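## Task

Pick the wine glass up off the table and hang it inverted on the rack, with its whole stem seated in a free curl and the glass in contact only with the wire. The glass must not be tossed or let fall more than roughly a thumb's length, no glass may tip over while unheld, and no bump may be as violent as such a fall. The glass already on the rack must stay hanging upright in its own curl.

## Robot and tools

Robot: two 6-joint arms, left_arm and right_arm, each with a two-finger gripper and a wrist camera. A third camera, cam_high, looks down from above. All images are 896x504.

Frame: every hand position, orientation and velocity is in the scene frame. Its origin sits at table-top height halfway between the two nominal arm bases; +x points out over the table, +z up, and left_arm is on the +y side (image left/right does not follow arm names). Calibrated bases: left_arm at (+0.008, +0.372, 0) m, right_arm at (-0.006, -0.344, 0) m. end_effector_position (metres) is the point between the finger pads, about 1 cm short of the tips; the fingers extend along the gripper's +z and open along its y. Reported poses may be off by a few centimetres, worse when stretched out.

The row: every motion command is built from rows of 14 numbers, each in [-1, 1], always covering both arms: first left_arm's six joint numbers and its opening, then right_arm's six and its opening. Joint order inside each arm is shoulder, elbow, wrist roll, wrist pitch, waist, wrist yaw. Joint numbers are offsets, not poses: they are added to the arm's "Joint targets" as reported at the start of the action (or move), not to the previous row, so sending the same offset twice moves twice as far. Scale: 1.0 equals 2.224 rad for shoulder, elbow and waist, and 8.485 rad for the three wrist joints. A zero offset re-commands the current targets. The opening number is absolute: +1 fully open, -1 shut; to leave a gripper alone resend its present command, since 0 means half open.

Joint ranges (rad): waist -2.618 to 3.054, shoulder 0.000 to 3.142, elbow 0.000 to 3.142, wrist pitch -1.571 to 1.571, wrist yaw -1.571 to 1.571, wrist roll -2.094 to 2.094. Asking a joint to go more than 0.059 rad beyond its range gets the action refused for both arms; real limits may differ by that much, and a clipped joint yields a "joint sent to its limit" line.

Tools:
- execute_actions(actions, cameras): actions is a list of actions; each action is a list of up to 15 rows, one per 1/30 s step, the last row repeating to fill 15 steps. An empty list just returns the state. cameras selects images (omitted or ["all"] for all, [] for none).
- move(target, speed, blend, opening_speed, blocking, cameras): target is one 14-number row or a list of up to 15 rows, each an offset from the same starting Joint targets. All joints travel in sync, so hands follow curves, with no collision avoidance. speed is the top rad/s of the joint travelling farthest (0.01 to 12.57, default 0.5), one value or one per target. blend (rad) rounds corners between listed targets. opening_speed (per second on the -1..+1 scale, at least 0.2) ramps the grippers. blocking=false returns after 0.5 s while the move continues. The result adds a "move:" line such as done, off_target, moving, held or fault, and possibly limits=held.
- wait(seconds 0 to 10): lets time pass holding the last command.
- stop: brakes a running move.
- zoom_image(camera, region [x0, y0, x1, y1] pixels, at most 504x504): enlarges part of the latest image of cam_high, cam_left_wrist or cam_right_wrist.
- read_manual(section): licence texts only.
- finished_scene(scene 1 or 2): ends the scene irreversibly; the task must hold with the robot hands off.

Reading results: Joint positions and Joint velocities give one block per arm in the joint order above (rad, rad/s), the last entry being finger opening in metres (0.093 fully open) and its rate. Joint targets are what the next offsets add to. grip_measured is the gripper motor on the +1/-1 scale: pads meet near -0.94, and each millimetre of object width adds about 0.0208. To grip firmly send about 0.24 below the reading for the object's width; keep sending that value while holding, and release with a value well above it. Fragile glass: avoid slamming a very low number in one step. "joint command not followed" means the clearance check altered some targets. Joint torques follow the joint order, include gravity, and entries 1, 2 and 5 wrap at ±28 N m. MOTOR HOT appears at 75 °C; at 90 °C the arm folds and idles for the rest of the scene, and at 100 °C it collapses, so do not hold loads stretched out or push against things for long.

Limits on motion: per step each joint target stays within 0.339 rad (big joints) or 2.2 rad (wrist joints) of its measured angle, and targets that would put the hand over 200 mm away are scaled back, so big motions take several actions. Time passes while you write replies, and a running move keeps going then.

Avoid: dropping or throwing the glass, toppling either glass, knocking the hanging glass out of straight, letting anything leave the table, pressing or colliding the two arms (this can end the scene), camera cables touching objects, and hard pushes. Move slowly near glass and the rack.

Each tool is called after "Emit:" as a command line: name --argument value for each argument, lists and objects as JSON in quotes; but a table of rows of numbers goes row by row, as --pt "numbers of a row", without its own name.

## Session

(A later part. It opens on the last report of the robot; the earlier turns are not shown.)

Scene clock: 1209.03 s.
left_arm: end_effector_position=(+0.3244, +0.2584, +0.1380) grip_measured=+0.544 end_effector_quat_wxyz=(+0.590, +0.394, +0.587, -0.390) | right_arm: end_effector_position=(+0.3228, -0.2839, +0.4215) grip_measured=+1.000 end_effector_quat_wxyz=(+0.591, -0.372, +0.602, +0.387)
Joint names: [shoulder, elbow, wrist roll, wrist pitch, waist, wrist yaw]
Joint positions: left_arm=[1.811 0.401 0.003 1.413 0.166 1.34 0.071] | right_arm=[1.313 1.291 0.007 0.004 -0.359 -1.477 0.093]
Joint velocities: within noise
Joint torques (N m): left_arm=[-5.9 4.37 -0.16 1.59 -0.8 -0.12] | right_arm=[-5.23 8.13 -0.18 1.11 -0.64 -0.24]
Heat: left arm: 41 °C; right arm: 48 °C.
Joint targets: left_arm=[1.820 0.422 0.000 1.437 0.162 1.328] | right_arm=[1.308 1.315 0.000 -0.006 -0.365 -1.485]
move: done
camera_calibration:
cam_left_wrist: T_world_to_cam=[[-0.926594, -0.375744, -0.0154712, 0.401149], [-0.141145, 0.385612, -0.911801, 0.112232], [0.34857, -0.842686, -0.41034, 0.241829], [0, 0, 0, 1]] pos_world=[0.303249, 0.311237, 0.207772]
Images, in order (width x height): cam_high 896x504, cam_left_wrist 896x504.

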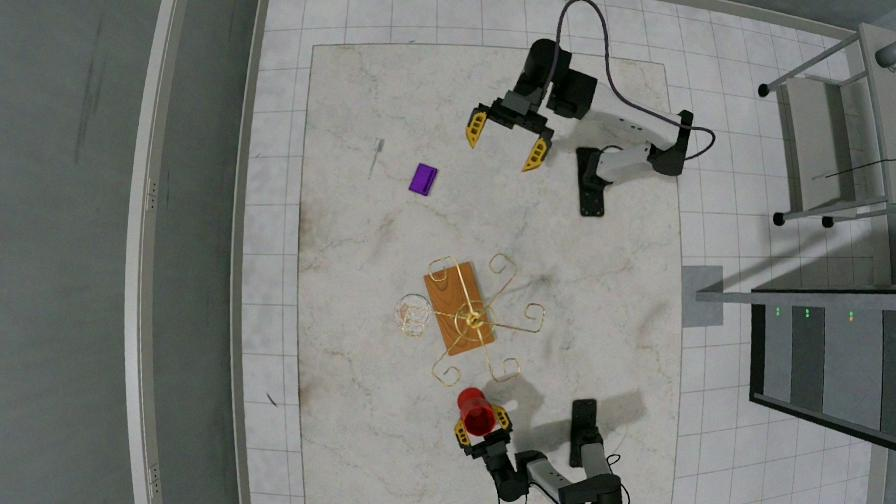

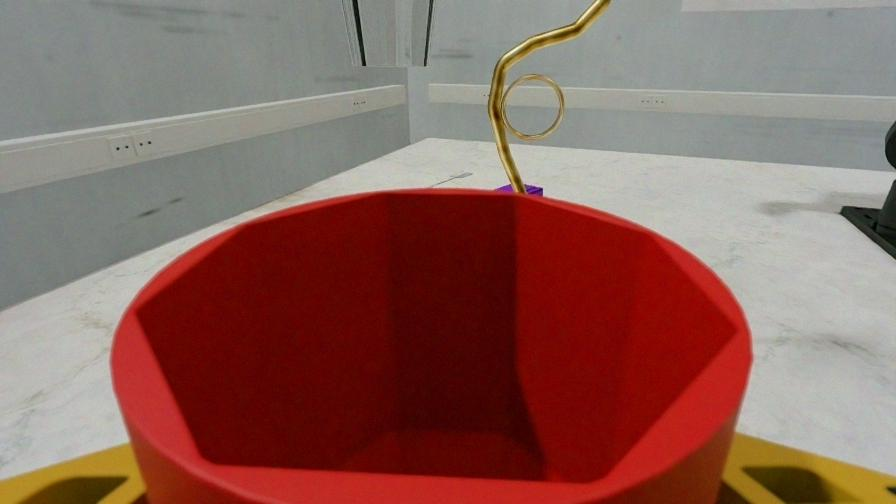

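Emit:
move --target '[-0.2203, 0.0877, 0, -0.0824, 0, 0, 0.35, 0, 0, 0, 0, 0, 0, 1.0]' --speed 0.35 --cameras '["cam_left_wrist", "cam_high", "cam_right_wrist"]'

Scene clock: 1270.93 s.
left_arm: end_effector_position=(+0.3239, +0.2583, +0.2400) grip_measured=+0.540 end_effector_quat_wxyz=(+0.579, +0.384, +0.598, -0.400) | right_arm: end_effector_position=(+0.3228, -0.2839, +0.4215) grip_measured=+1.000 end_effector_quat_wxyz=(+0.591, -0.372, +0.602, +0.387)
Joint names: [shoulder, elbow, wrist roll, wrist pitch, waist, wrist yaw]
Joint positions: left_arm=[1.353 0.585 0.003 0.73 0.166 1.34 0.071] | right_arm=[1.313 1.291 0.007 0.004 -0.359 -1.477 0.093]
Joint velocities: within noise
Joint torques (N m): left_arm=[-7.16 7.58 -0.17 1.47 -0.58 -0.09] | right_arm=[-5.44 8.16 -0.14 1.09 -0.79 -0.28]
Heat: left arm: 42 °C; right arm: 48 °C.
Joint targets: left_arm=[1.330 0.617 0.000 0.738 0.162 1.328] | right_arm=[1.308 1.315 0.000 -0.006 -0.365 -1.485]
move: done
camera_calibration:
cam_left_wrist: T_world_to_cam=[[-0.926413, -0.375716, 0.0244205, 0.392562], [-0.177822, 0.379445, -0.907965, 0.217724], [0.331871, -0.845493, -0.418333, 0.29185], [0, 0, 0, 1]] pos_world=[0.305534, 0.311634, 0.31019]
cam_right_wrist: T_world_to_cam=[[0.899247, -0.432547, -0.0652559, -0.383856], [-0.230944, -0.342746, -0.910599, 0.401269], [0.37151, 0.833923, -0.408108, 0.366654], [0, 0, 0, 1]] pos_world=[0.301636, -0.334263, 0.48998]

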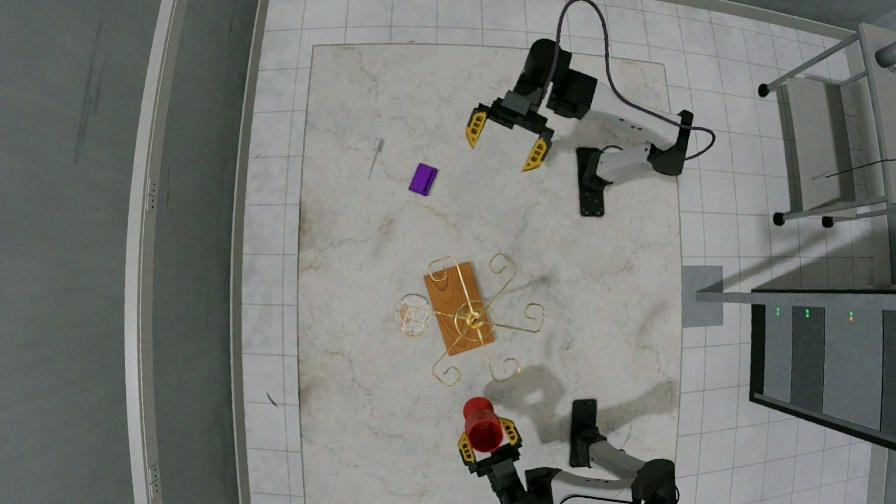

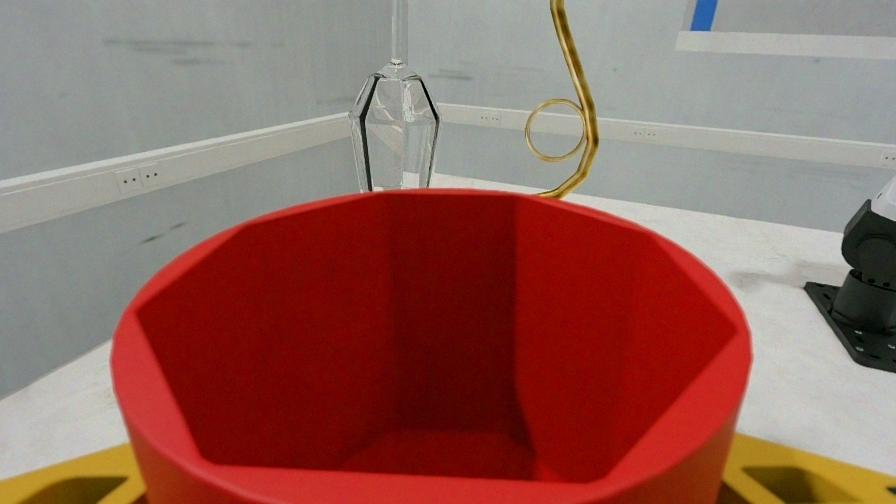

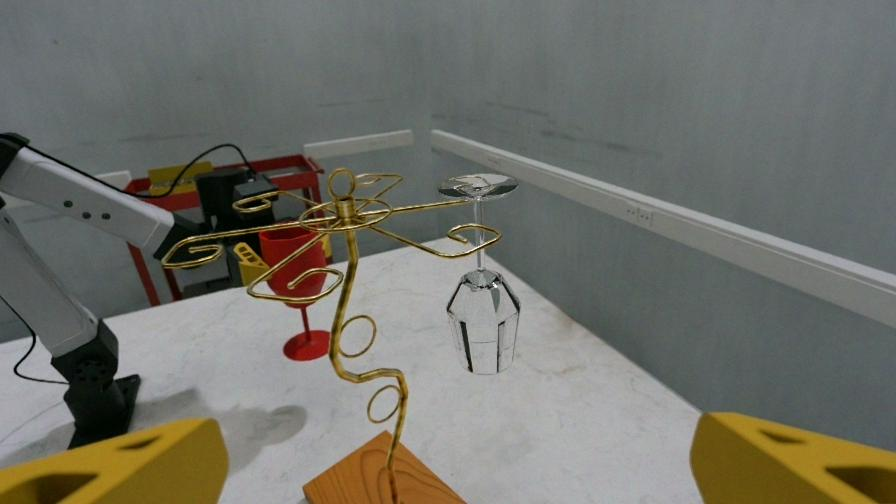

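Emit:
move --target '[0.0665, 0.2075, -0.2050, -0.2029, 0.0621, 0.0286, 0.35, 0, 0, 0, 0, 0, 0, 1.0]' --speed 0.5 --cameras '["cam_left_wrist", "cam_high", "cam_right_wrist"]'

Scene clock: 1310.03 s.
left_arm: end_effector_position=(+0.3165, +0.2913, +0.2357) grip_measured=+0.540 end_effector_quat_wxyz=(+0.298, +0.548, -0.519, +0.584) | right_arm: end_effector_position=(+0.3228, -0.2839, +0.4215) grip_measured=+1.000 end_effector_quat_wxyz=(+0.591, -0.372, +0.602, +0.387)
Joint names: [shoulder, elbow, wrist roll, wrist pitch, waist, wrist yaw]
Joint positions: left_arm=[1.47 1.045 -1.603 -0.83 0.295 1.422 0.071] | right_arm=[1.313 1.291 0.007 0.004 -0.359 -1.477 0.093]
Joint velocities: within noise
Joint torques (N m): left_arm=[-5.45 7.69 -1.67 -0.76 -0.09 1.82] | right_arm=[-5.3 7.98 -0.2 1.08 -0.7 -0.25]
Heat: left arm: 39 °C; right arm: 49 °C.
Joint targets: left_arm=[1.478 1.079 -1.740 -0.984 0.300 1.570] | right_arm=[1.308 1.315 0.000 -0.006 -0.365 -1.485]
move: off_target (left_arm); left_arm: the wrist pitch is farthest, 0.154 rad from its target
camera_calibration:
cam_left_wrist: T_world_to_cam=[[0.911637, 0.291359, 0.289876, -0.440413], [-0.349275, 0.177473, 0.92006, -0.117791], [0.216623, -0.940007, 0.263556, 0.223702], [0, 0, 0, 1]] pos_world=[0.311896, 0.359505, 0.177082]
cam_right_wrist: T_world_to_cam=[[0.899247, -0.432547, -0.0652559, -0.383856], [-0.230944, -0.342746, -0.910599, 0.401269], [0.37151, 0.833923, -0.408108, 0.366654], [0, 0, 0, 1]] pos_world=[0.301636, -0.334263, 0.48998]

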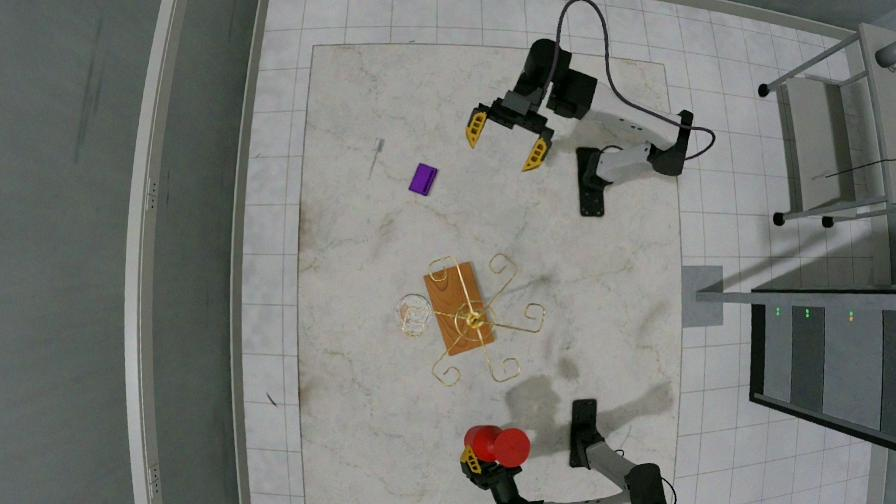

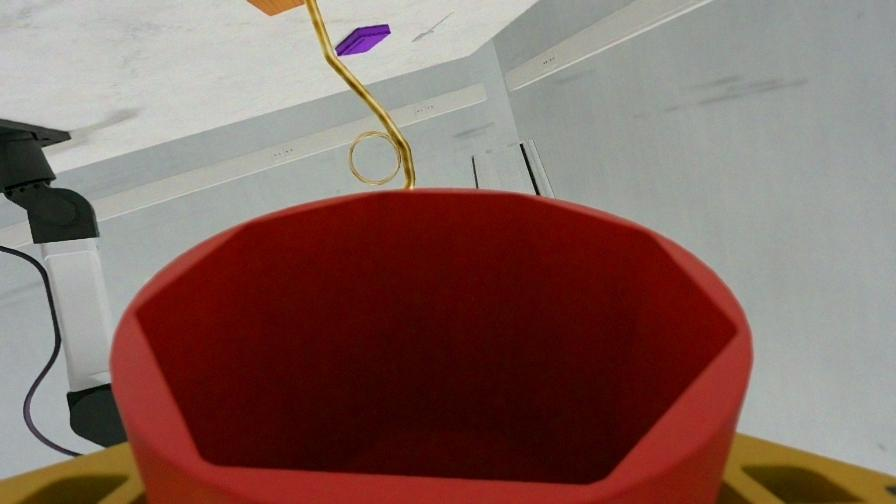

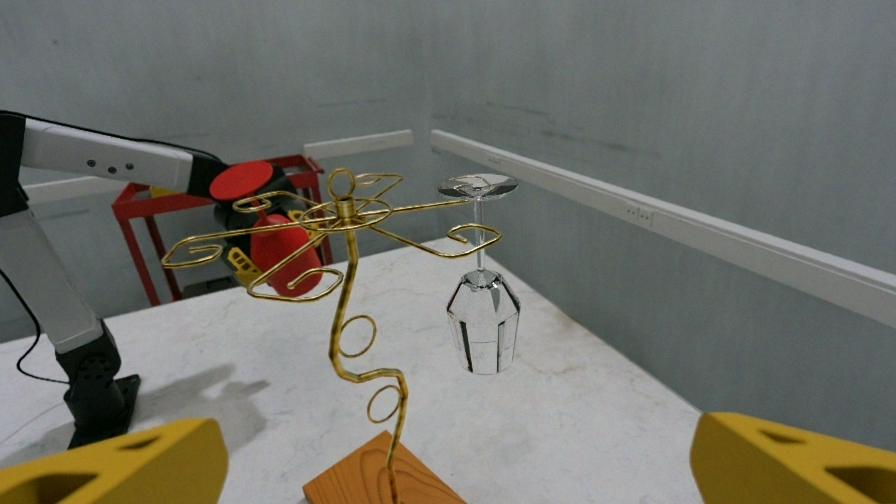

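Emit:
zoom_image --camera "cam_high" --region '[440, 404, 580, 504]'

Emit:
zoom_image --camera "cam_right_wrist" --region '[130, 110, 370, 310]'

Scaled by 3.600 from the camera's 896x504 image, which has a finer 1280x720 frame.

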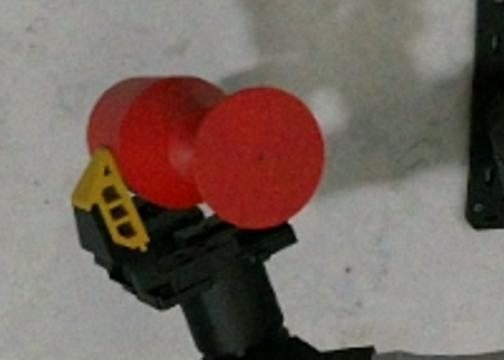

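Scaled by 2.100 from the camera's 896x504 image, which has a finer 1280x720 frame.

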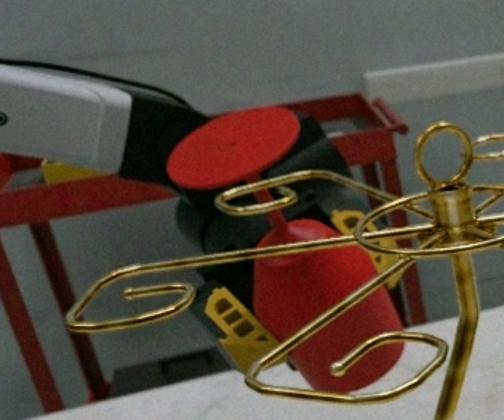

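Emit:
zoom_image --camera "cam_right_wrist" --region '[150, 130, 310, 300]'

Emit:
zoom_image --camera "cam_high" --region '[450, 420, 700, 504]'

Scaled by 2.965 from the camera's 896x504 image, which has a finer 1280x720 frame.

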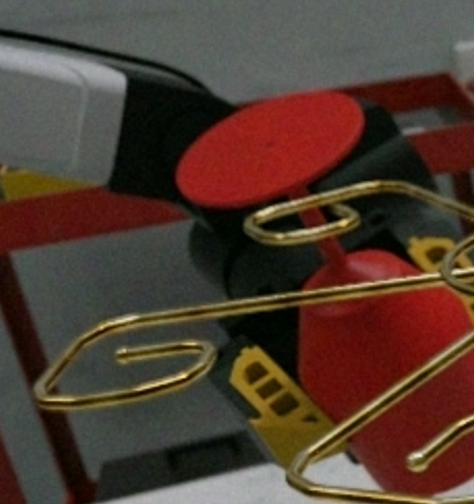

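Scaled by 2.016 from the camera's 896x504 image, which has a finer 1280x720 frame.

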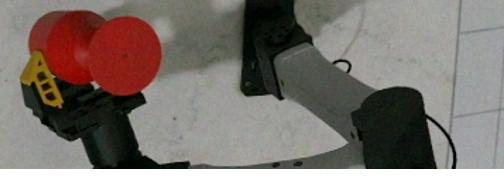

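Emit:
move --target '[0, 0, 0, 0, 0, -0.0118, 0.35, 0, 0, 0, 0, 0, 0, 1.0]' --speed 0.3 --cameras '["cam_right_wrist"]'

Scene clock: 1433.20 s.
left_arm: end_effector_position=(+0.3154, +0.2929, +0.2248) grip_measured=+0.540 end_effector_quat_wxyz=(+0.307, +0.587, -0.506, +0.553) | right_arm: end_effector_position=(+0.3228, -0.2839, +0.4215) grip_measured=+1.000 end_effector_quat_wxyz=(+0.591, -0.372, +0.602, +0.387)
Joint names: [shoulder, elbow, wrist roll, wrist pitch, waist, wrist yaw]
Joint positions: left_arm=[1.47 1.045 -1.651 -0.866 0.295 1.361 0.071] | right_arm=[1.313 1.291 0.007 0.004 -0.359 -1.477 0.093]
Joint velocities: within noise
Joint torques (N m): left_arm=[-5.57 7.68 -1.15 -0.48 -0.09 1.49] | right_arm=[-5.22 8.08 -0.21 1.07 -0.69 -0.28]
Heat: left arm: 40 °C; right arm: 49 °C.
Joint targets: left_arm=[1.478 1.079 -1.740 -0.983 0.300 1.470] | right_arm=[1.308 1.315 0.000 -0.006 -0.365 -1.485]
move: off_target (left_arm); left_arm: the wrist pitch is farthest, 0.118 rad from its target
camera_calibration:
cam_right_wrist: T_world_to_cam=[[0.899247, -0.432547, -0.0652559, -0.383856], [-0.230944, -0.342746, -0.910599, 0.401269], [0.37151, 0.833923, -0.408108, 0.366654], [0, 0, 0, 1]] pos_world=[0.301636, -0.334263, 0.48998]
Images, in order (width x height): cam_right_wrist 896x504.

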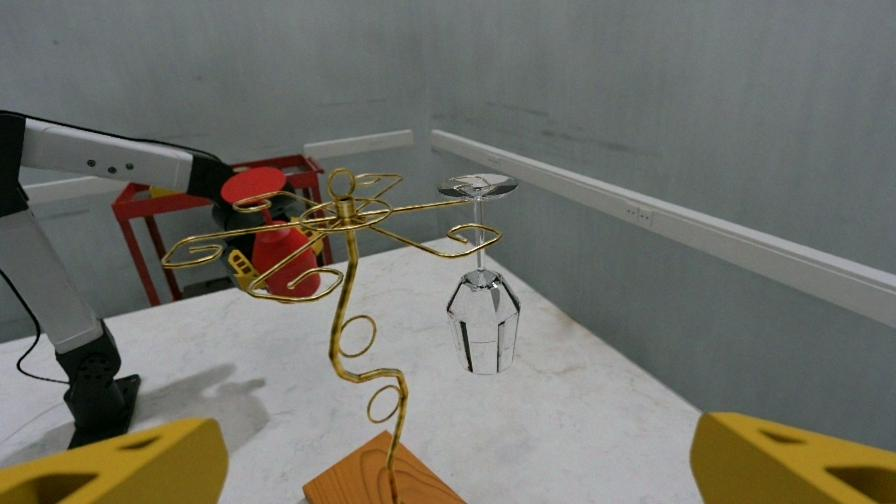

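Emit:
move --target '[0, 0, 0.0106, 0.0133, 0, -0.0200, 0.35, 0.0967, -0.0760, 0.2057, -0.1195, 0, -0.0101, 1.0]' --speed 0.6

Scene clock: 1763.93 s.
left_arm: end_effector_position=(+0.3184, +0.2974, +0.2120) grip_measured=+0.540 end_effector_quat_wxyz=(+0.279, +0.607, -0.520, +0.532) | right_arm: end_effector_position=(+0.3071, -0.2775, +0.2721) grip_measured=+1.000 end_effector_quat_wxyz=(-0.392, +0.574, +0.421, +0.583)
Joint names: [shoulder, elbow, wrist roll, wrist pitch, waist, wrist yaw]
Joint positions: left_arm=[1.47 1.045 -1.641 -0.862 0.295 1.278 0.071] | right_arm=[1.517 1.157 1.737 -1.004 -0.359 -1.557 0.093]
Joint velocities: within noise
Joint torques (N m): left_arm=[-5.55 7.57 -0.18 0.62 -0.05 0.69] | right_arm=[-5.5 4.74 -0.05 0.27 -0.59 -0.93]
Heat: left arm: 43 °C; right arm: 49 °C.
Joint targets: left_arm=[1.478 1.079 -1.650 -0.871 0.300 1.301] | right_arm=[1.523 1.146 1.746 -1.020 -0.365 -1.570]
move: done
camera_calibration:
cam_left_wrist: T_world_to_cam=[[0.923612, 0.309545, 0.226104, -0.432834], [-0.255902, 0.0587411, 0.964916, -0.100365], [0.285403, -0.949069, 0.133467, 0.243699], [0, 0, 0, 1]] pos_world=[0.304534, 0.371164, 0.162184]
cam_right_wrist: T_world_to_cam=[[-0.943907, 0.33021, -0.00108449, 0.383471], [-0.131189, -0.371987, 0.918921, -0.272761], [0.303033, 0.867518, 0.394441, 0.118121], [0, 0, 0, 1]] pos_world=[0.290383, -0.330561, 0.20447]

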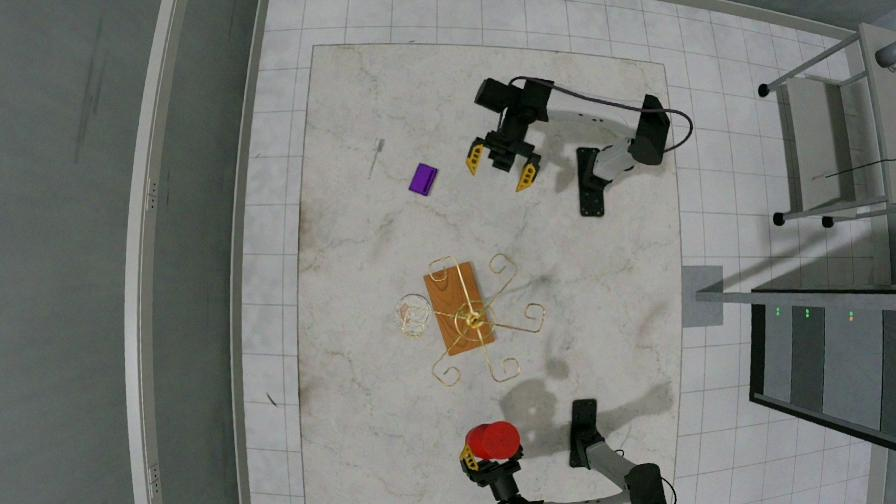

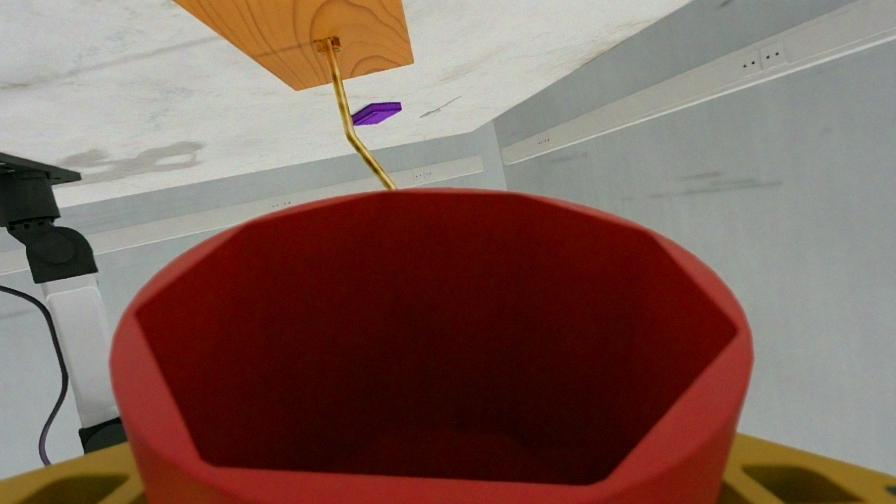

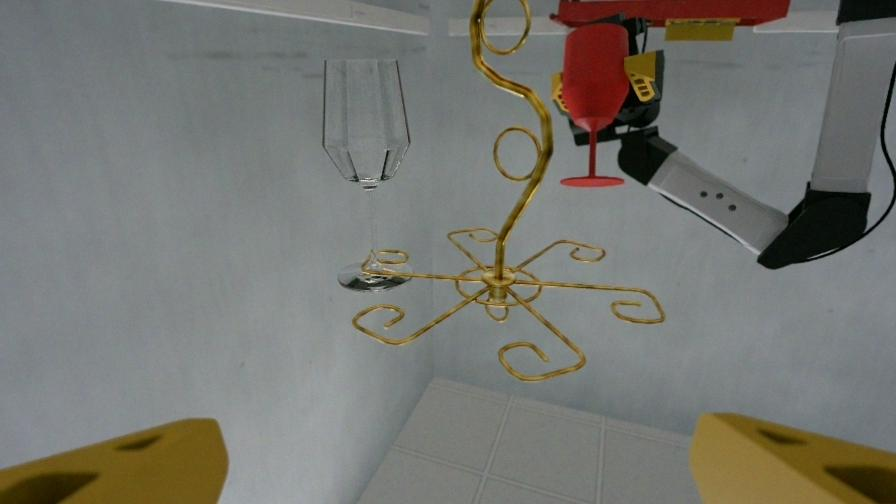

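Emit:
move --pt "-0.0643 -0.2109 0.1945 0.1896 0 0.0046 0.35 0 0 0 0 0 0 1.0" --pt "-0.1084 -0.3480 0.1945 0.2138 -0.2134 -0.0608 0.35 0 0 0 0 0 0 1.0" --pt "-0.1084 -0.3480 0.1945 0.2138 -0.4880 -0.0916 0.35 0 0 0 0 0 0 1.0" --pt "0.1299 -0.1322 0.1945 0.2197 -0.6089 -0.1130 0.35 0 0 0 0 0 0 1.0" --speed '[0.6, 0.4, 0.4, 0.4]' --blend '[0.1, 0.1, 0.1, 0]'

Scene clock: 1874.17 s.
left_arm: end_effector_position=(+0.1954, -0.0766, +0.1820) grip_measured=+0.540 end_effector_quat_wxyz=(+0.515, +0.462, +0.562, -0.454) | right_arm: end_effector_position=(+0.3070, -0.2774, +0.2722) grip_measured=+1.000 end_effector_quat_wxyz=(-0.393, +0.575, +0.420, +0.583)
Joint names: [shoulder, elbow, wrist roll, wrist pitch, waist, wrist yaw]
Joint positions: left_arm=[1.763 0.75 -0.012 0.951 -1.052 0.358 0.071] | right_arm=[1.517 1.157 1.738 -1.005 -0.359 -1.558 0.093]
Joint velocities: within noise
Joint torques (N m): left_arm=[-8.68 7.62 0.06 2.32 -0.54 -0.14] | right_arm=[-5.42 4.6 -0.01 0.31 -0.77 -0.95]
Heat: left arm: 43 °C; right arm: 43 °C.
Joint targets: left_arm=[1.767 0.784 0.000 0.993 -1.054 0.342] | right_arm=[1.523 1.146 1.746 -1.020 -0.365 -1.570]
move: off_target (left_arm); left_arm: the wrist pitch is farthest, 0.042 rad from its target
camera_calibration:
cam_left_wrist: T_world_to_cam=[[-0.98842, -0.149676, 0.0249577, 0.178409], [-0.09123, 0.45473, -0.885944, 0.254131], [0.121256, -0.877962, -0.46312, 0.0739656], [0, 0, 0, 1]] pos_world=[0.190559, -0.0239186, 0.254948]
cam_right_wrist: T_world_to_cam=[[-0.943944, 0.330102, 0.00156888, 0.382684], [-0.129084, -0.37349, 0.918609, -0.273796], [0.303821, 0.866913, 0.395164, 0.117518], [0, 0, 0, 1]] pos_world=[0.290185, -0.330463, 0.204473]

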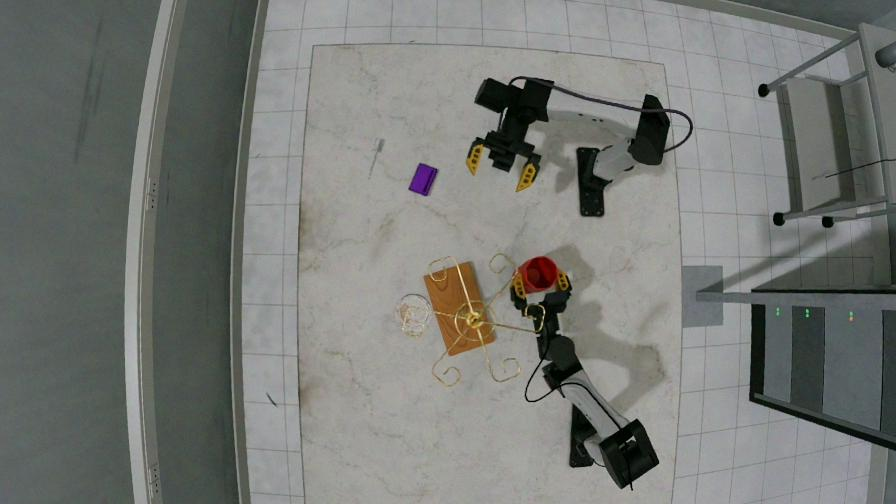

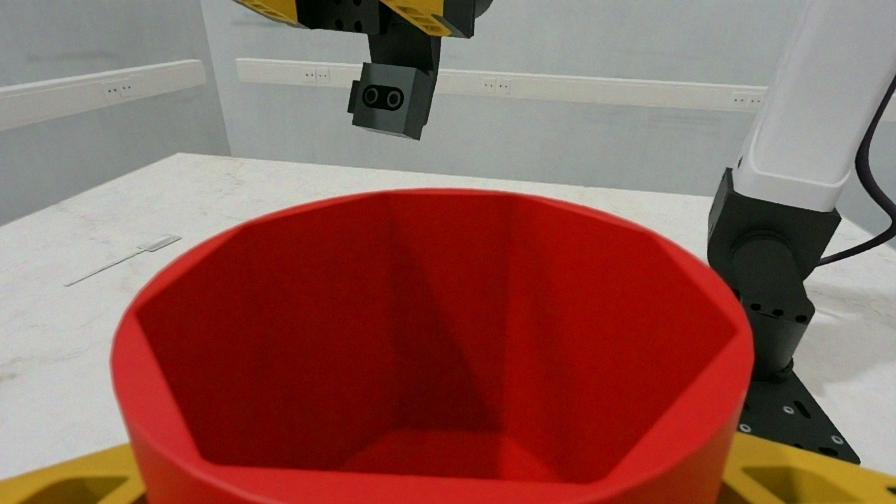

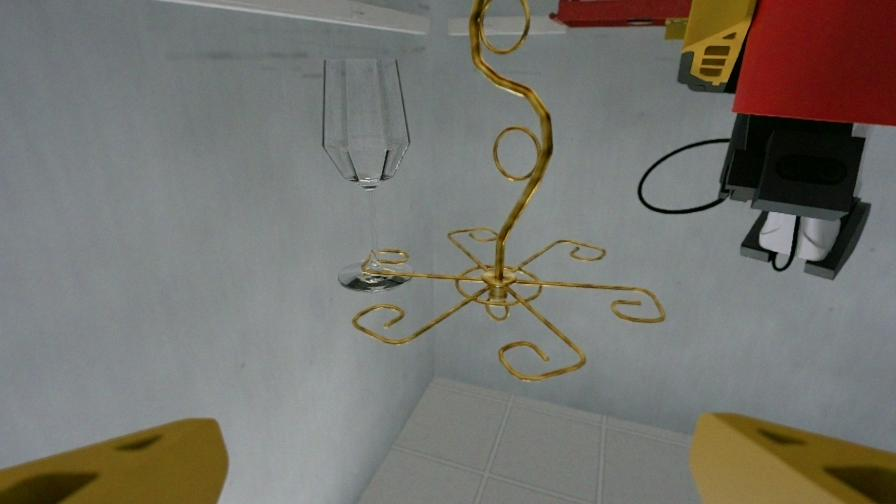

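Emit:
move --target '[0.0755, -0.0153, 0, 0.0301, 0, 0, 0.35, 0, 0, 0, 0, 0, 0, 1.0]' --speed 0.2 --cameras '["cam_high"]'

Emit:
zoom_image --camera "cam_high" --region '[480, 230, 620, 370]'

Scene clock: 1902.70 s.
left_arm: end_effector_position=(+0.2010, -0.0861, +0.1631) grip_measured=+0.540 end_effector_quat_wxyz=(+0.545, +0.452, +0.532, -0.464) | right_arm: end_effector_position=(+0.3070, -0.2774, +0.2722) grip_measured=+1.000 end_effector_quat_wxyz=(-0.393, +0.575, +0.420, +0.583)
Joint names: [shoulder, elbow, wrist roll, wrist pitch, waist, wrist yaw]
Joint positions: left_arm=[1.93 0.75 -0.012 1.206 -1.052 0.357 0.071] | right_arm=[1.517 1.157 1.738 -1.005 -0.359 -1.558 0.093]
Joint velocities: within noise
Joint torques (N m): left_arm=[-9.22 4.26 0.11 2.26 -0.69 -0.16] | right_arm=[-5.38 4.82 -0.03 0.29 -0.68 -0.9]
Heat: left arm: 42 °C; right arm: 43 °C.
Joint targets: left_arm=[1.935 0.750 0.000 1.249 -1.054 0.342] | right_arm=[1.523 1.146 1.746 -1.020 -0.365 -1.570]
move: off_target (left_arm); left_arm: the wrist pitch is farthest, 0.042 rad from its target
Images, in order (width x height): cam_high 896x504.

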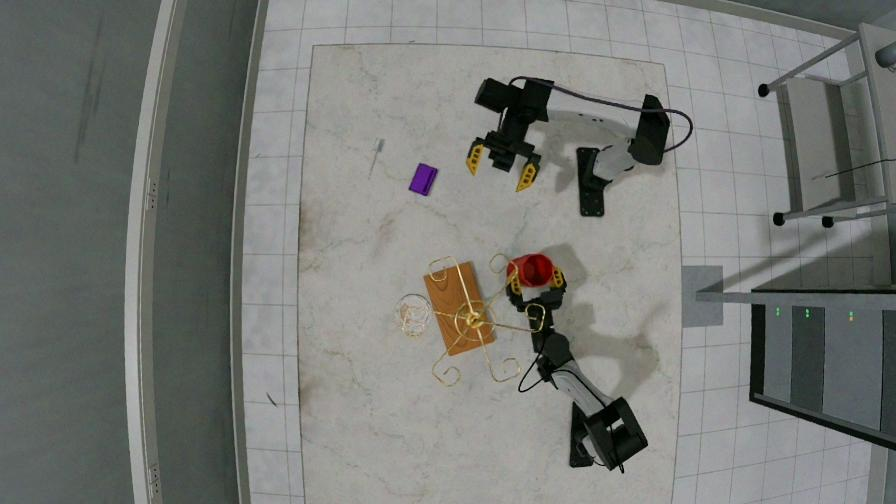

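Scaled by 3.600 from the camera's 896x504 image, which has a finer 1280x720 frame.

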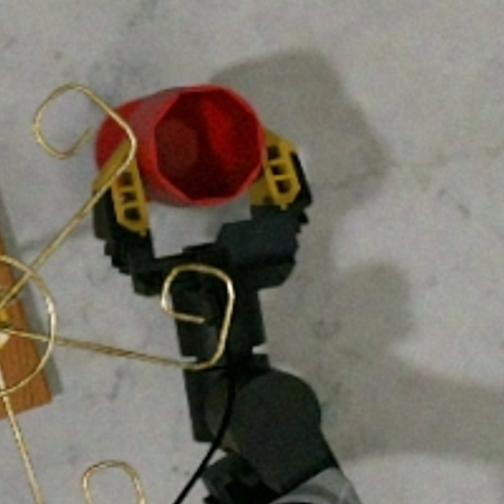

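Emit:
move --target '[0.0238, -0.0189, 0, 0.0057, 0, 0, 0.35, 0, 0, 0, 0, 0, 0, 1.0]' --speed 0.1 --cameras '["cam_high"]'

Emit:
zoom_image --camera "cam_high" --region '[480, 230, 620, 370]'

Scene clock: 1928.07 s.
left_arm: end_effector_position=(+0.1983, -0.0814, +0.1424) grip_measured=+0.540 end_effector_quat_wxyz=(+0.538, +0.454, +0.539, -0.462) | right_arm: end_effector_position=(+0.3070, -0.2774, +0.2722) grip_measured=+1.000 end_effector_quat_wxyz=(-0.393, +0.575, +0.420, +0.583)
Joint names: [shoulder, elbow, wrist roll, wrist pitch, waist, wrist yaw]
Joint positions: left_arm=[1.978 0.716 -0.011 1.269 -1.052 0.357 0.071] | right_arm=[1.517 1.157 1.738 -1.005 -0.359 -1.558 0.093]
Joint velocities: within noise
Joint torques (N m): left_arm=[-8.8 3.23 0.08 2.19 -0.5 -0.11] | right_arm=[-5.39 4.68 -0.04 0.27 -0.75 -0.92]
Heat: left arm: 41 °C; right arm: 42 °C.
Joint targets: left_arm=[1.988 0.708 0.000 1.297 -1.054 0.342] | right_arm=[1.523 1.146 1.746 -1.020 -0.365 -1.570]
move: done
Images, in order (width x height): cam_high 896x504.

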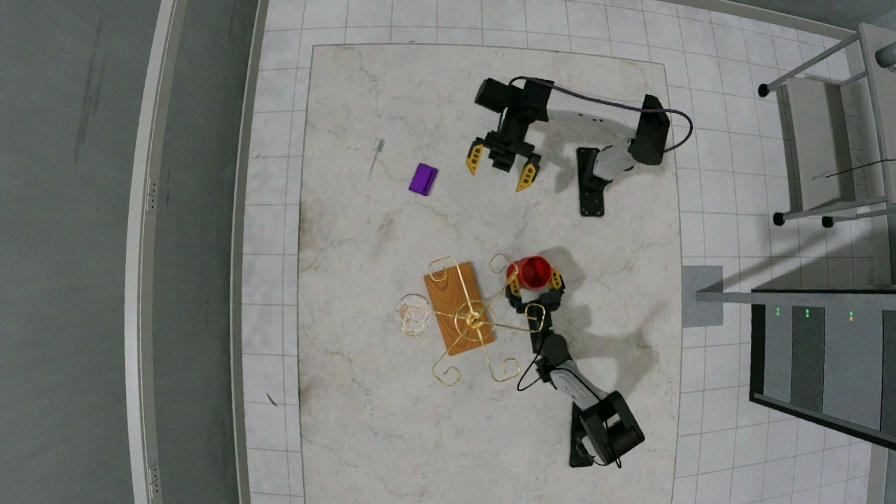

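Scaled by 3.600 from the camera's 896x504 image, which has a finer 1280x720 frame.

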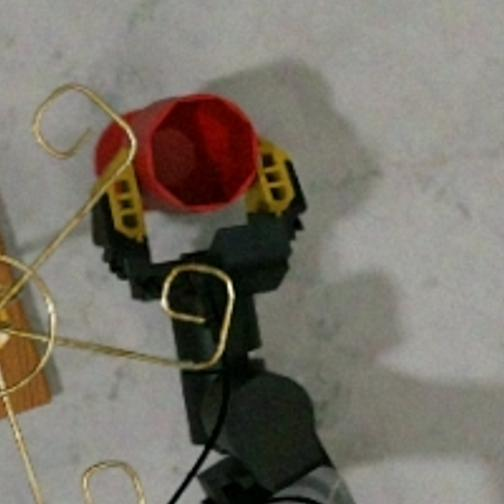

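Emit:
move --target '[0.0090, 0, 0.0012, 0.0024, 0, 0, 0.35, 0, 0, 0, 0, 0, 0, 1.0]' --speed 0.04 --cameras '["cam_left_wrist"]'

Scene clock: 1939.90 s.
left_arm: end_effector_position=(+0.1985, -0.0816, +0.1415) grip_measured=+0.540 end_effector_quat_wxyz=(+0.544, +0.454, +0.533, -0.462) | right_arm: end_effector_position=(+0.3070, -0.2774, +0.2722) grip_measured=+1.000 end_effector_quat_wxyz=(-0.393, +0.575, +0.420, +0.583)
Joint names: [shoulder, elbow, wrist roll, wrist pitch, waist, wrist yaw]
Joint positions: left_arm=[1.995 0.715 -0.006 1.3 -1.052 0.357 0.071] | right_arm=[1.517 1.157 1.738 -1.005 -0.359 -1.558 0.093]
Joint velocities: within noise
Joint torques (N m): left_arm=[-8.46 3.14 0.11 2.09 -0.62 -0.13] | right_arm=[-5.34 4.71 -0.02 0.25 -0.62 -0.94]
Heat: left arm: 40 °C; right arm: 42 °C.
Joint targets: left_arm=[2.008 0.708 0.011 1.317 -1.054 0.342] | right_arm=[1.523 1.146 1.746 -1.020 -0.365 -1.570]
move: done
camera_calibration:
cam_left_wrist: T_world_to_cam=[[-0.988601, -0.150158, -0.0110306, 0.18683], [-0.0490183, 0.390264, -0.919397, 0.211818], [0.142359, -0.908376, -0.393175, 0.0337598], [0, 0, 0, 1]] pos_world=[0.190278, -0.0239442, 0.210079]
Images, in order (width x height): cam_left_wrist 896x504.

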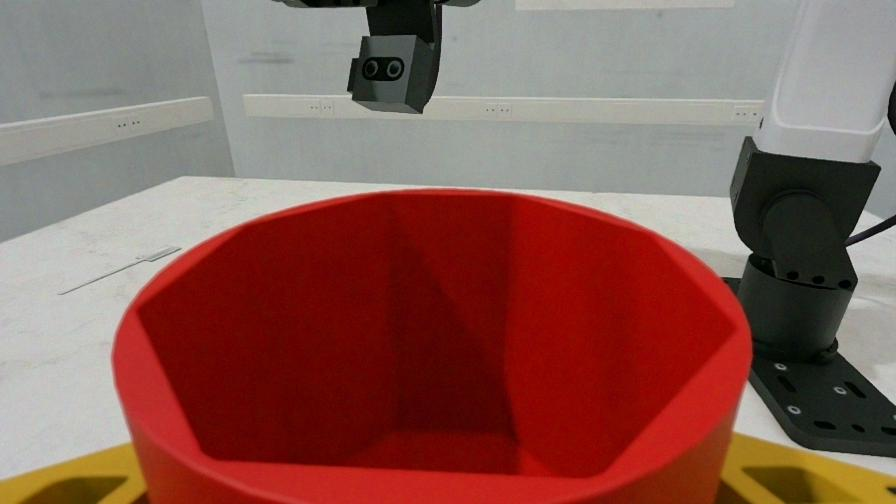

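Emit:
move --target '[0.0027, 0, 0, -0.0032, 0, 0, 0.35, 0, 0, 0, 0, 0, 0, 1.0]' --speed 0.04 --cameras '["cam_left_wrist"]'

Scene clock: 1956.33 s.
left_arm: end_effector_position=(+0.1985, -0.0816, +0.1410) grip_measured=+0.540 end_effector_quat_wxyz=(+0.544, +0.454, +0.533, -0.462) | right_arm: end_effector_position=(+0.3070, -0.2774, +0.2722) grip_measured=+1.000 end_effector_quat_wxyz=(-0.393, +0.575, +0.420, +0.583)
Joint names: [shoulder, elbow, wrist roll, wrist pitch, waist, wrist yaw]
Joint positions: left_arm=[1.996 0.715 -0.006 1.301 -1.052 0.357 0.071] | right_arm=[1.517 1.157 1.738 -1.005 -0.359 -1.558 0.093]
Joint velocities: within noise
Joint torques (N m): left_arm=[-7.95 3.18 0.12 1.8 -0.51 -0.14] | right_arm=[-5.45 4.59 0 0.27 -0.73 -0.92]
Heat: left arm: 42 °C; right arm: 42 °C.
Joint targets: left_arm=[2.014 0.708 0.011 1.290 -1.054 0.342] | right_arm=[1.523 1.146 1.746 -1.020 -0.365 -1.570]
move: done
camera_calibration:
cam_left_wrist: T_world_to_cam=[[-0.988599, -0.150181, -0.01082, 0.186766], [-0.049328, 0.39093, -0.919098, 0.2115], [0.142261, -0.908085, -0.393882, 0.0336854], [0, 0, 0, 1]] pos_world=[0.190277, -0.0240439, 0.209678]
Images, in order (width x height): cam_left_wrist 896x504.

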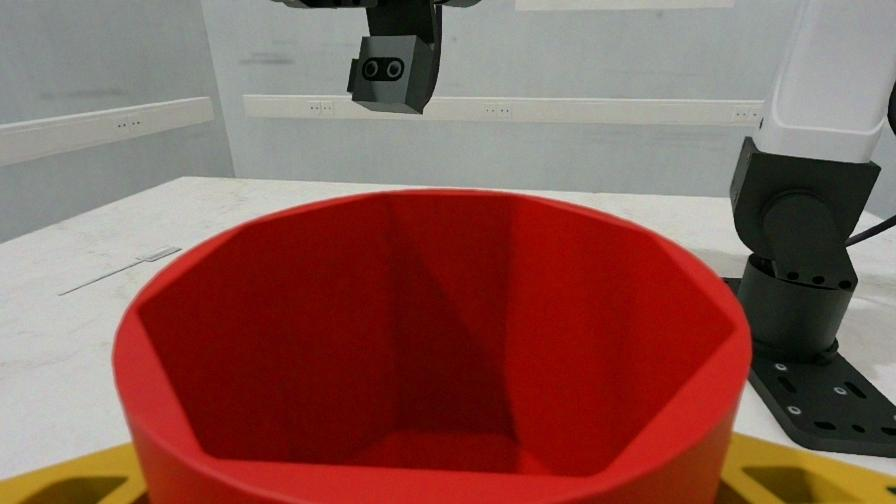

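Emit:
move --target '[0.0036, 0, 0, -0.0024, 0, 0, 0.35, 0, 0, 0, 0, 0, 0, 1.0]' --speed 0.04 --cameras '["cam_high"]'

Emit:
zoom_image --camera "cam_high" --region '[490, 240, 590, 340]'

Scene clock: 1984.00 s.
left_arm: end_effector_position=(+0.1985, -0.0817, +0.1405) grip_measured=+0.540 end_effector_quat_wxyz=(+0.544, +0.454, +0.534, -0.462) | right_arm: end_effector_position=(+0.3070, -0.2774, +0.2722) grip_measured=+1.000 end_effector_quat_wxyz=(-0.393, +0.575, +0.420, +0.583)
Joint names: [shoulder, elbow, wrist roll, wrist pitch, waist, wrist yaw]
Joint positions: left_arm=[1.997 0.715 -0.006 1.301 -1.052 0.357 0.071] | right_arm=[1.517 1.157 1.738 -1.005 -0.359 -1.558 0.093]
Joint velocities: within noise
Joint torques (N m): left_arm=[-7.49 3.14 0.11 1.55 -0.68 -0.12] | right_arm=[-5.53 4.55 -0.03 0.31 -0.65 -0.89]
Heat: left arm: 43 °C; right arm: 42 °C.
Joint targets: left_arm=[2.022 0.708 0.011 1.270 -1.054 0.342] | right_arm=[1.523 1.146 1.746 -1.020 -0.365 -1.570]
move: done
Images, in order (width x height): cam_high 896x504.

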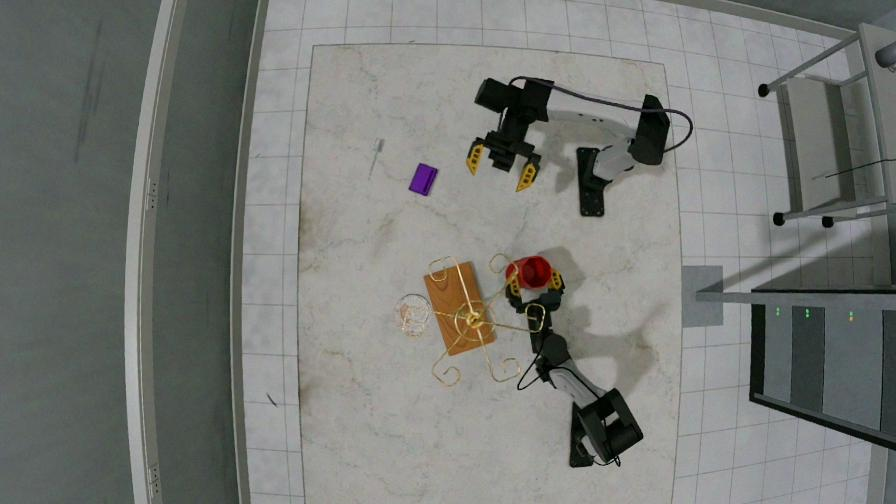

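Scaled by 5.040 from the camera's 896x504 image, which has a finer 1280x720 frame.

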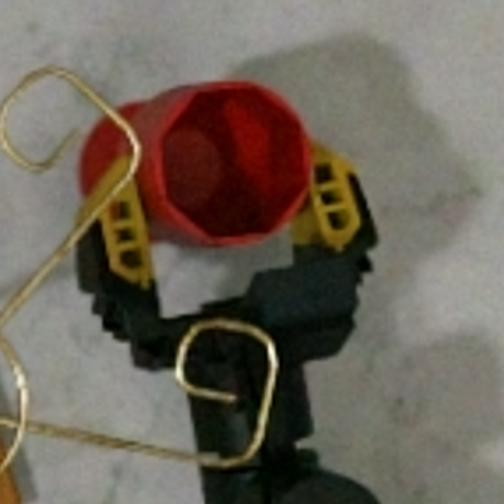

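Emit:
move --target '[0.0050, 0, 0, -0.0012, 0, 0, 0.35, 0, 0, 0, 0, 0, 0, 1.0]' --speed 0.04 --cameras '["cam_left_wrist"]'

Scene clock: 1998.23 s.
left_arm: end_effector_position=(+0.1986, -0.0818, +0.1395) grip_measured=+0.540 end_effector_quat_wxyz=(+0.544, +0.454, +0.533, -0.462) | right_arm: end_effector_position=(+0.3070, -0.2774, +0.2722) grip_measured=+1.000 end_effector_quat_wxyz=(-0.393, +0.575, +0.420, +0.583)
Joint names: [shoulder, elbow, wrist roll, wrist pitch, waist, wrist yaw]
Joint positions: left_arm=[2.004 0.715 -0.006 1.31 -1.052 0.357 0.071] | right_arm=[1.517 1.157 1.738 -1.005 -0.359 -1.558 0.093]
Joint velocities: within noise
Joint torques (N m): left_arm=[-7.21 2.99 0.06 1.43 -0.65 -0.18] | right_arm=[-5.33 4.78 -0.02 0.28 -0.69 -0.9]
Heat: left arm: 42 °C; right arm: 41 °C.
Joint targets: left_arm=[2.033 0.708 0.011 1.260 -1.054 0.342] | right_arm=[1.523 1.146 1.746 -1.020 -0.365 -1.570]
move: off_target (left_arm); left_arm: the wrist pitch is farthest, 0.050 rad from its target
camera_calibration:
cam_left_wrist: T_world_to_cam=[[-0.988601, -0.150166, -0.0109162, 0.186868], [-0.0490174, 0.389557, -0.919697, 0.210069], [0.14236, -0.908678, -0.392477, 0.0327158], [0, 0, 0, 1]] pos_world=[0.190378, -0.0240445, 0.20808]
Images, in order (width x height): cam_left_wrist 896x504.

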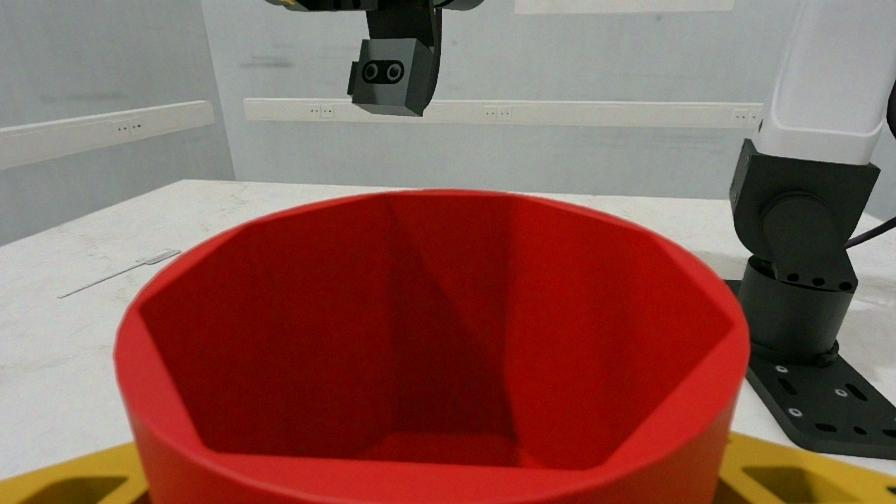

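Emit:
move --pt "-0.0081 0 0 0.0035 0 0 0.35 0 0 0 0 0 0 1.0" --pt "-0.0081 0 0 0.0035 0 0 1.0 0 0 0 0 0 0 1.0" --speed 0.05 --opening_speed 0.4 --cameras '["cam_left_wrist", "cam_high"]'

Emit:
zoom_image --camera "cam_high" --region '[490, 240, 590, 340]'

Scene clock: 2011.43 s.
left_arm: end_effector_position=(+0.1986, -0.0818, +0.1343) grip_measured=+1.000 end_effector_quat_wxyz=(+0.538, +0.457, +0.539, -0.458) | right_arm: end_effector_position=(+0.3070, -0.2774, +0.2722) grip_measured=+1.000 end_effector_quat_wxyz=(-0.393, +0.575, +0.420, +0.583)
Joint names: [shoulder, elbow, wrist roll, wrist pitch, waist, wrist yaw]
Joint positions: left_arm=[2.004 0.715 -0.002 1.288 -1.052 0.357 0.093] | right_arm=[1.517 1.157 1.738 -1.005 -0.359 -1.558 0.093]
Joint velocities: within noise
Joint torques (N m): left_arm=[-8.62 3.14 0.04 1.9 -0.83 -0.19] | right_arm=[-5.34 4.56 -0.01 0.29 -0.68 -0.92]
Heat: left arm: 41 °C; right arm: 41 °C.
Joint targets: left_arm=[2.015 0.708 0.010 1.289 -1.054 0.342] | right_arm=[1.523 1.146 1.746 -1.020 -0.365 -1.570]
move: done
camera_calibration:
cam_left_wrist: T_world_to_cam=[[-0.988595, -0.150445, -0.00674834, 0.186249], [-0.0558352, 0.407781, -0.911371, 0.207091], [0.139863, -0.9006, -0.41153, 0.0344108], [0, 0, 0, 1]] pos_world=[0.190875, -0.0254369, 0.204155]
Images, in order (width x height): cam_high 896x504, cam_left_wrist 896x504.

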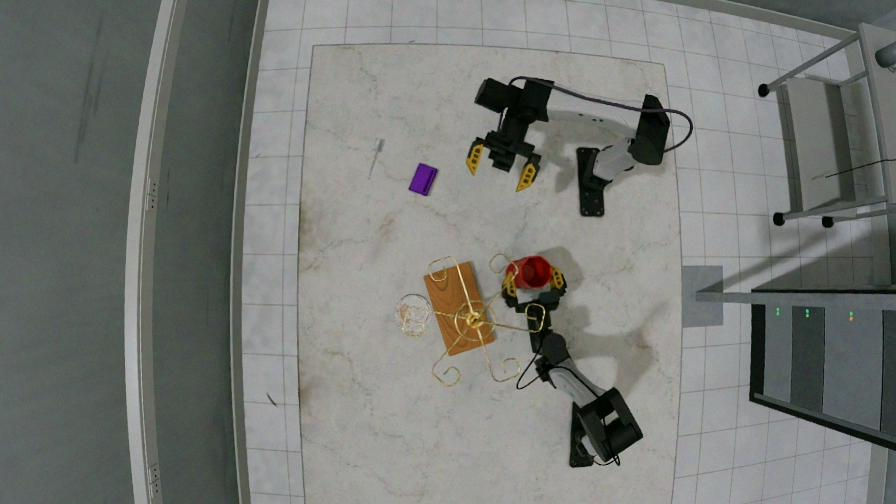

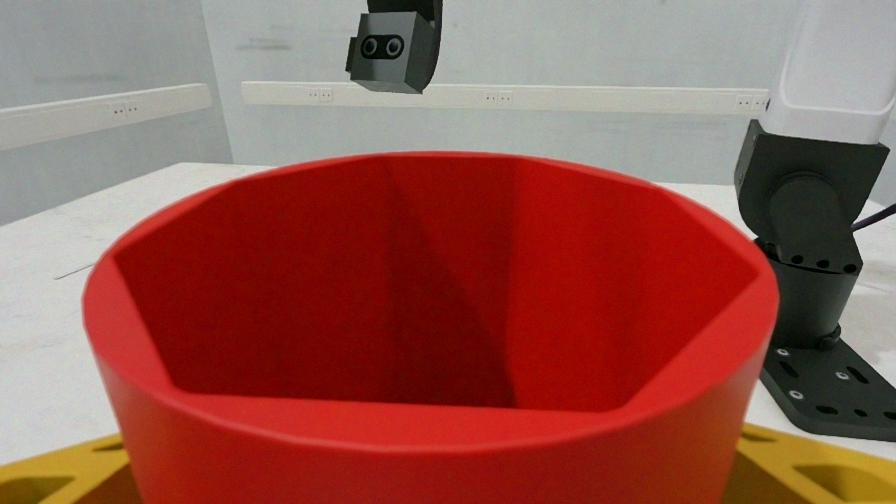

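Scaled by 5.040 from the camera's 896x504 image, which has a finer 1280x720 frame.

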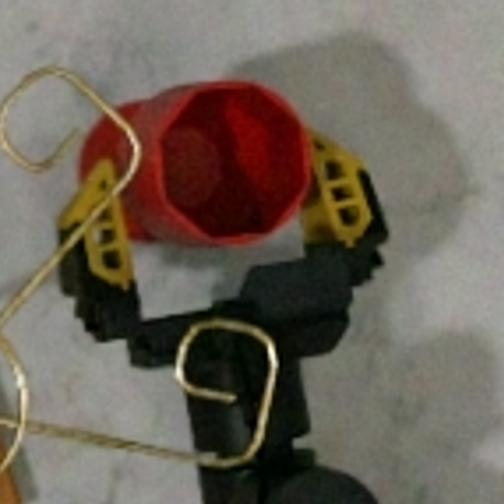

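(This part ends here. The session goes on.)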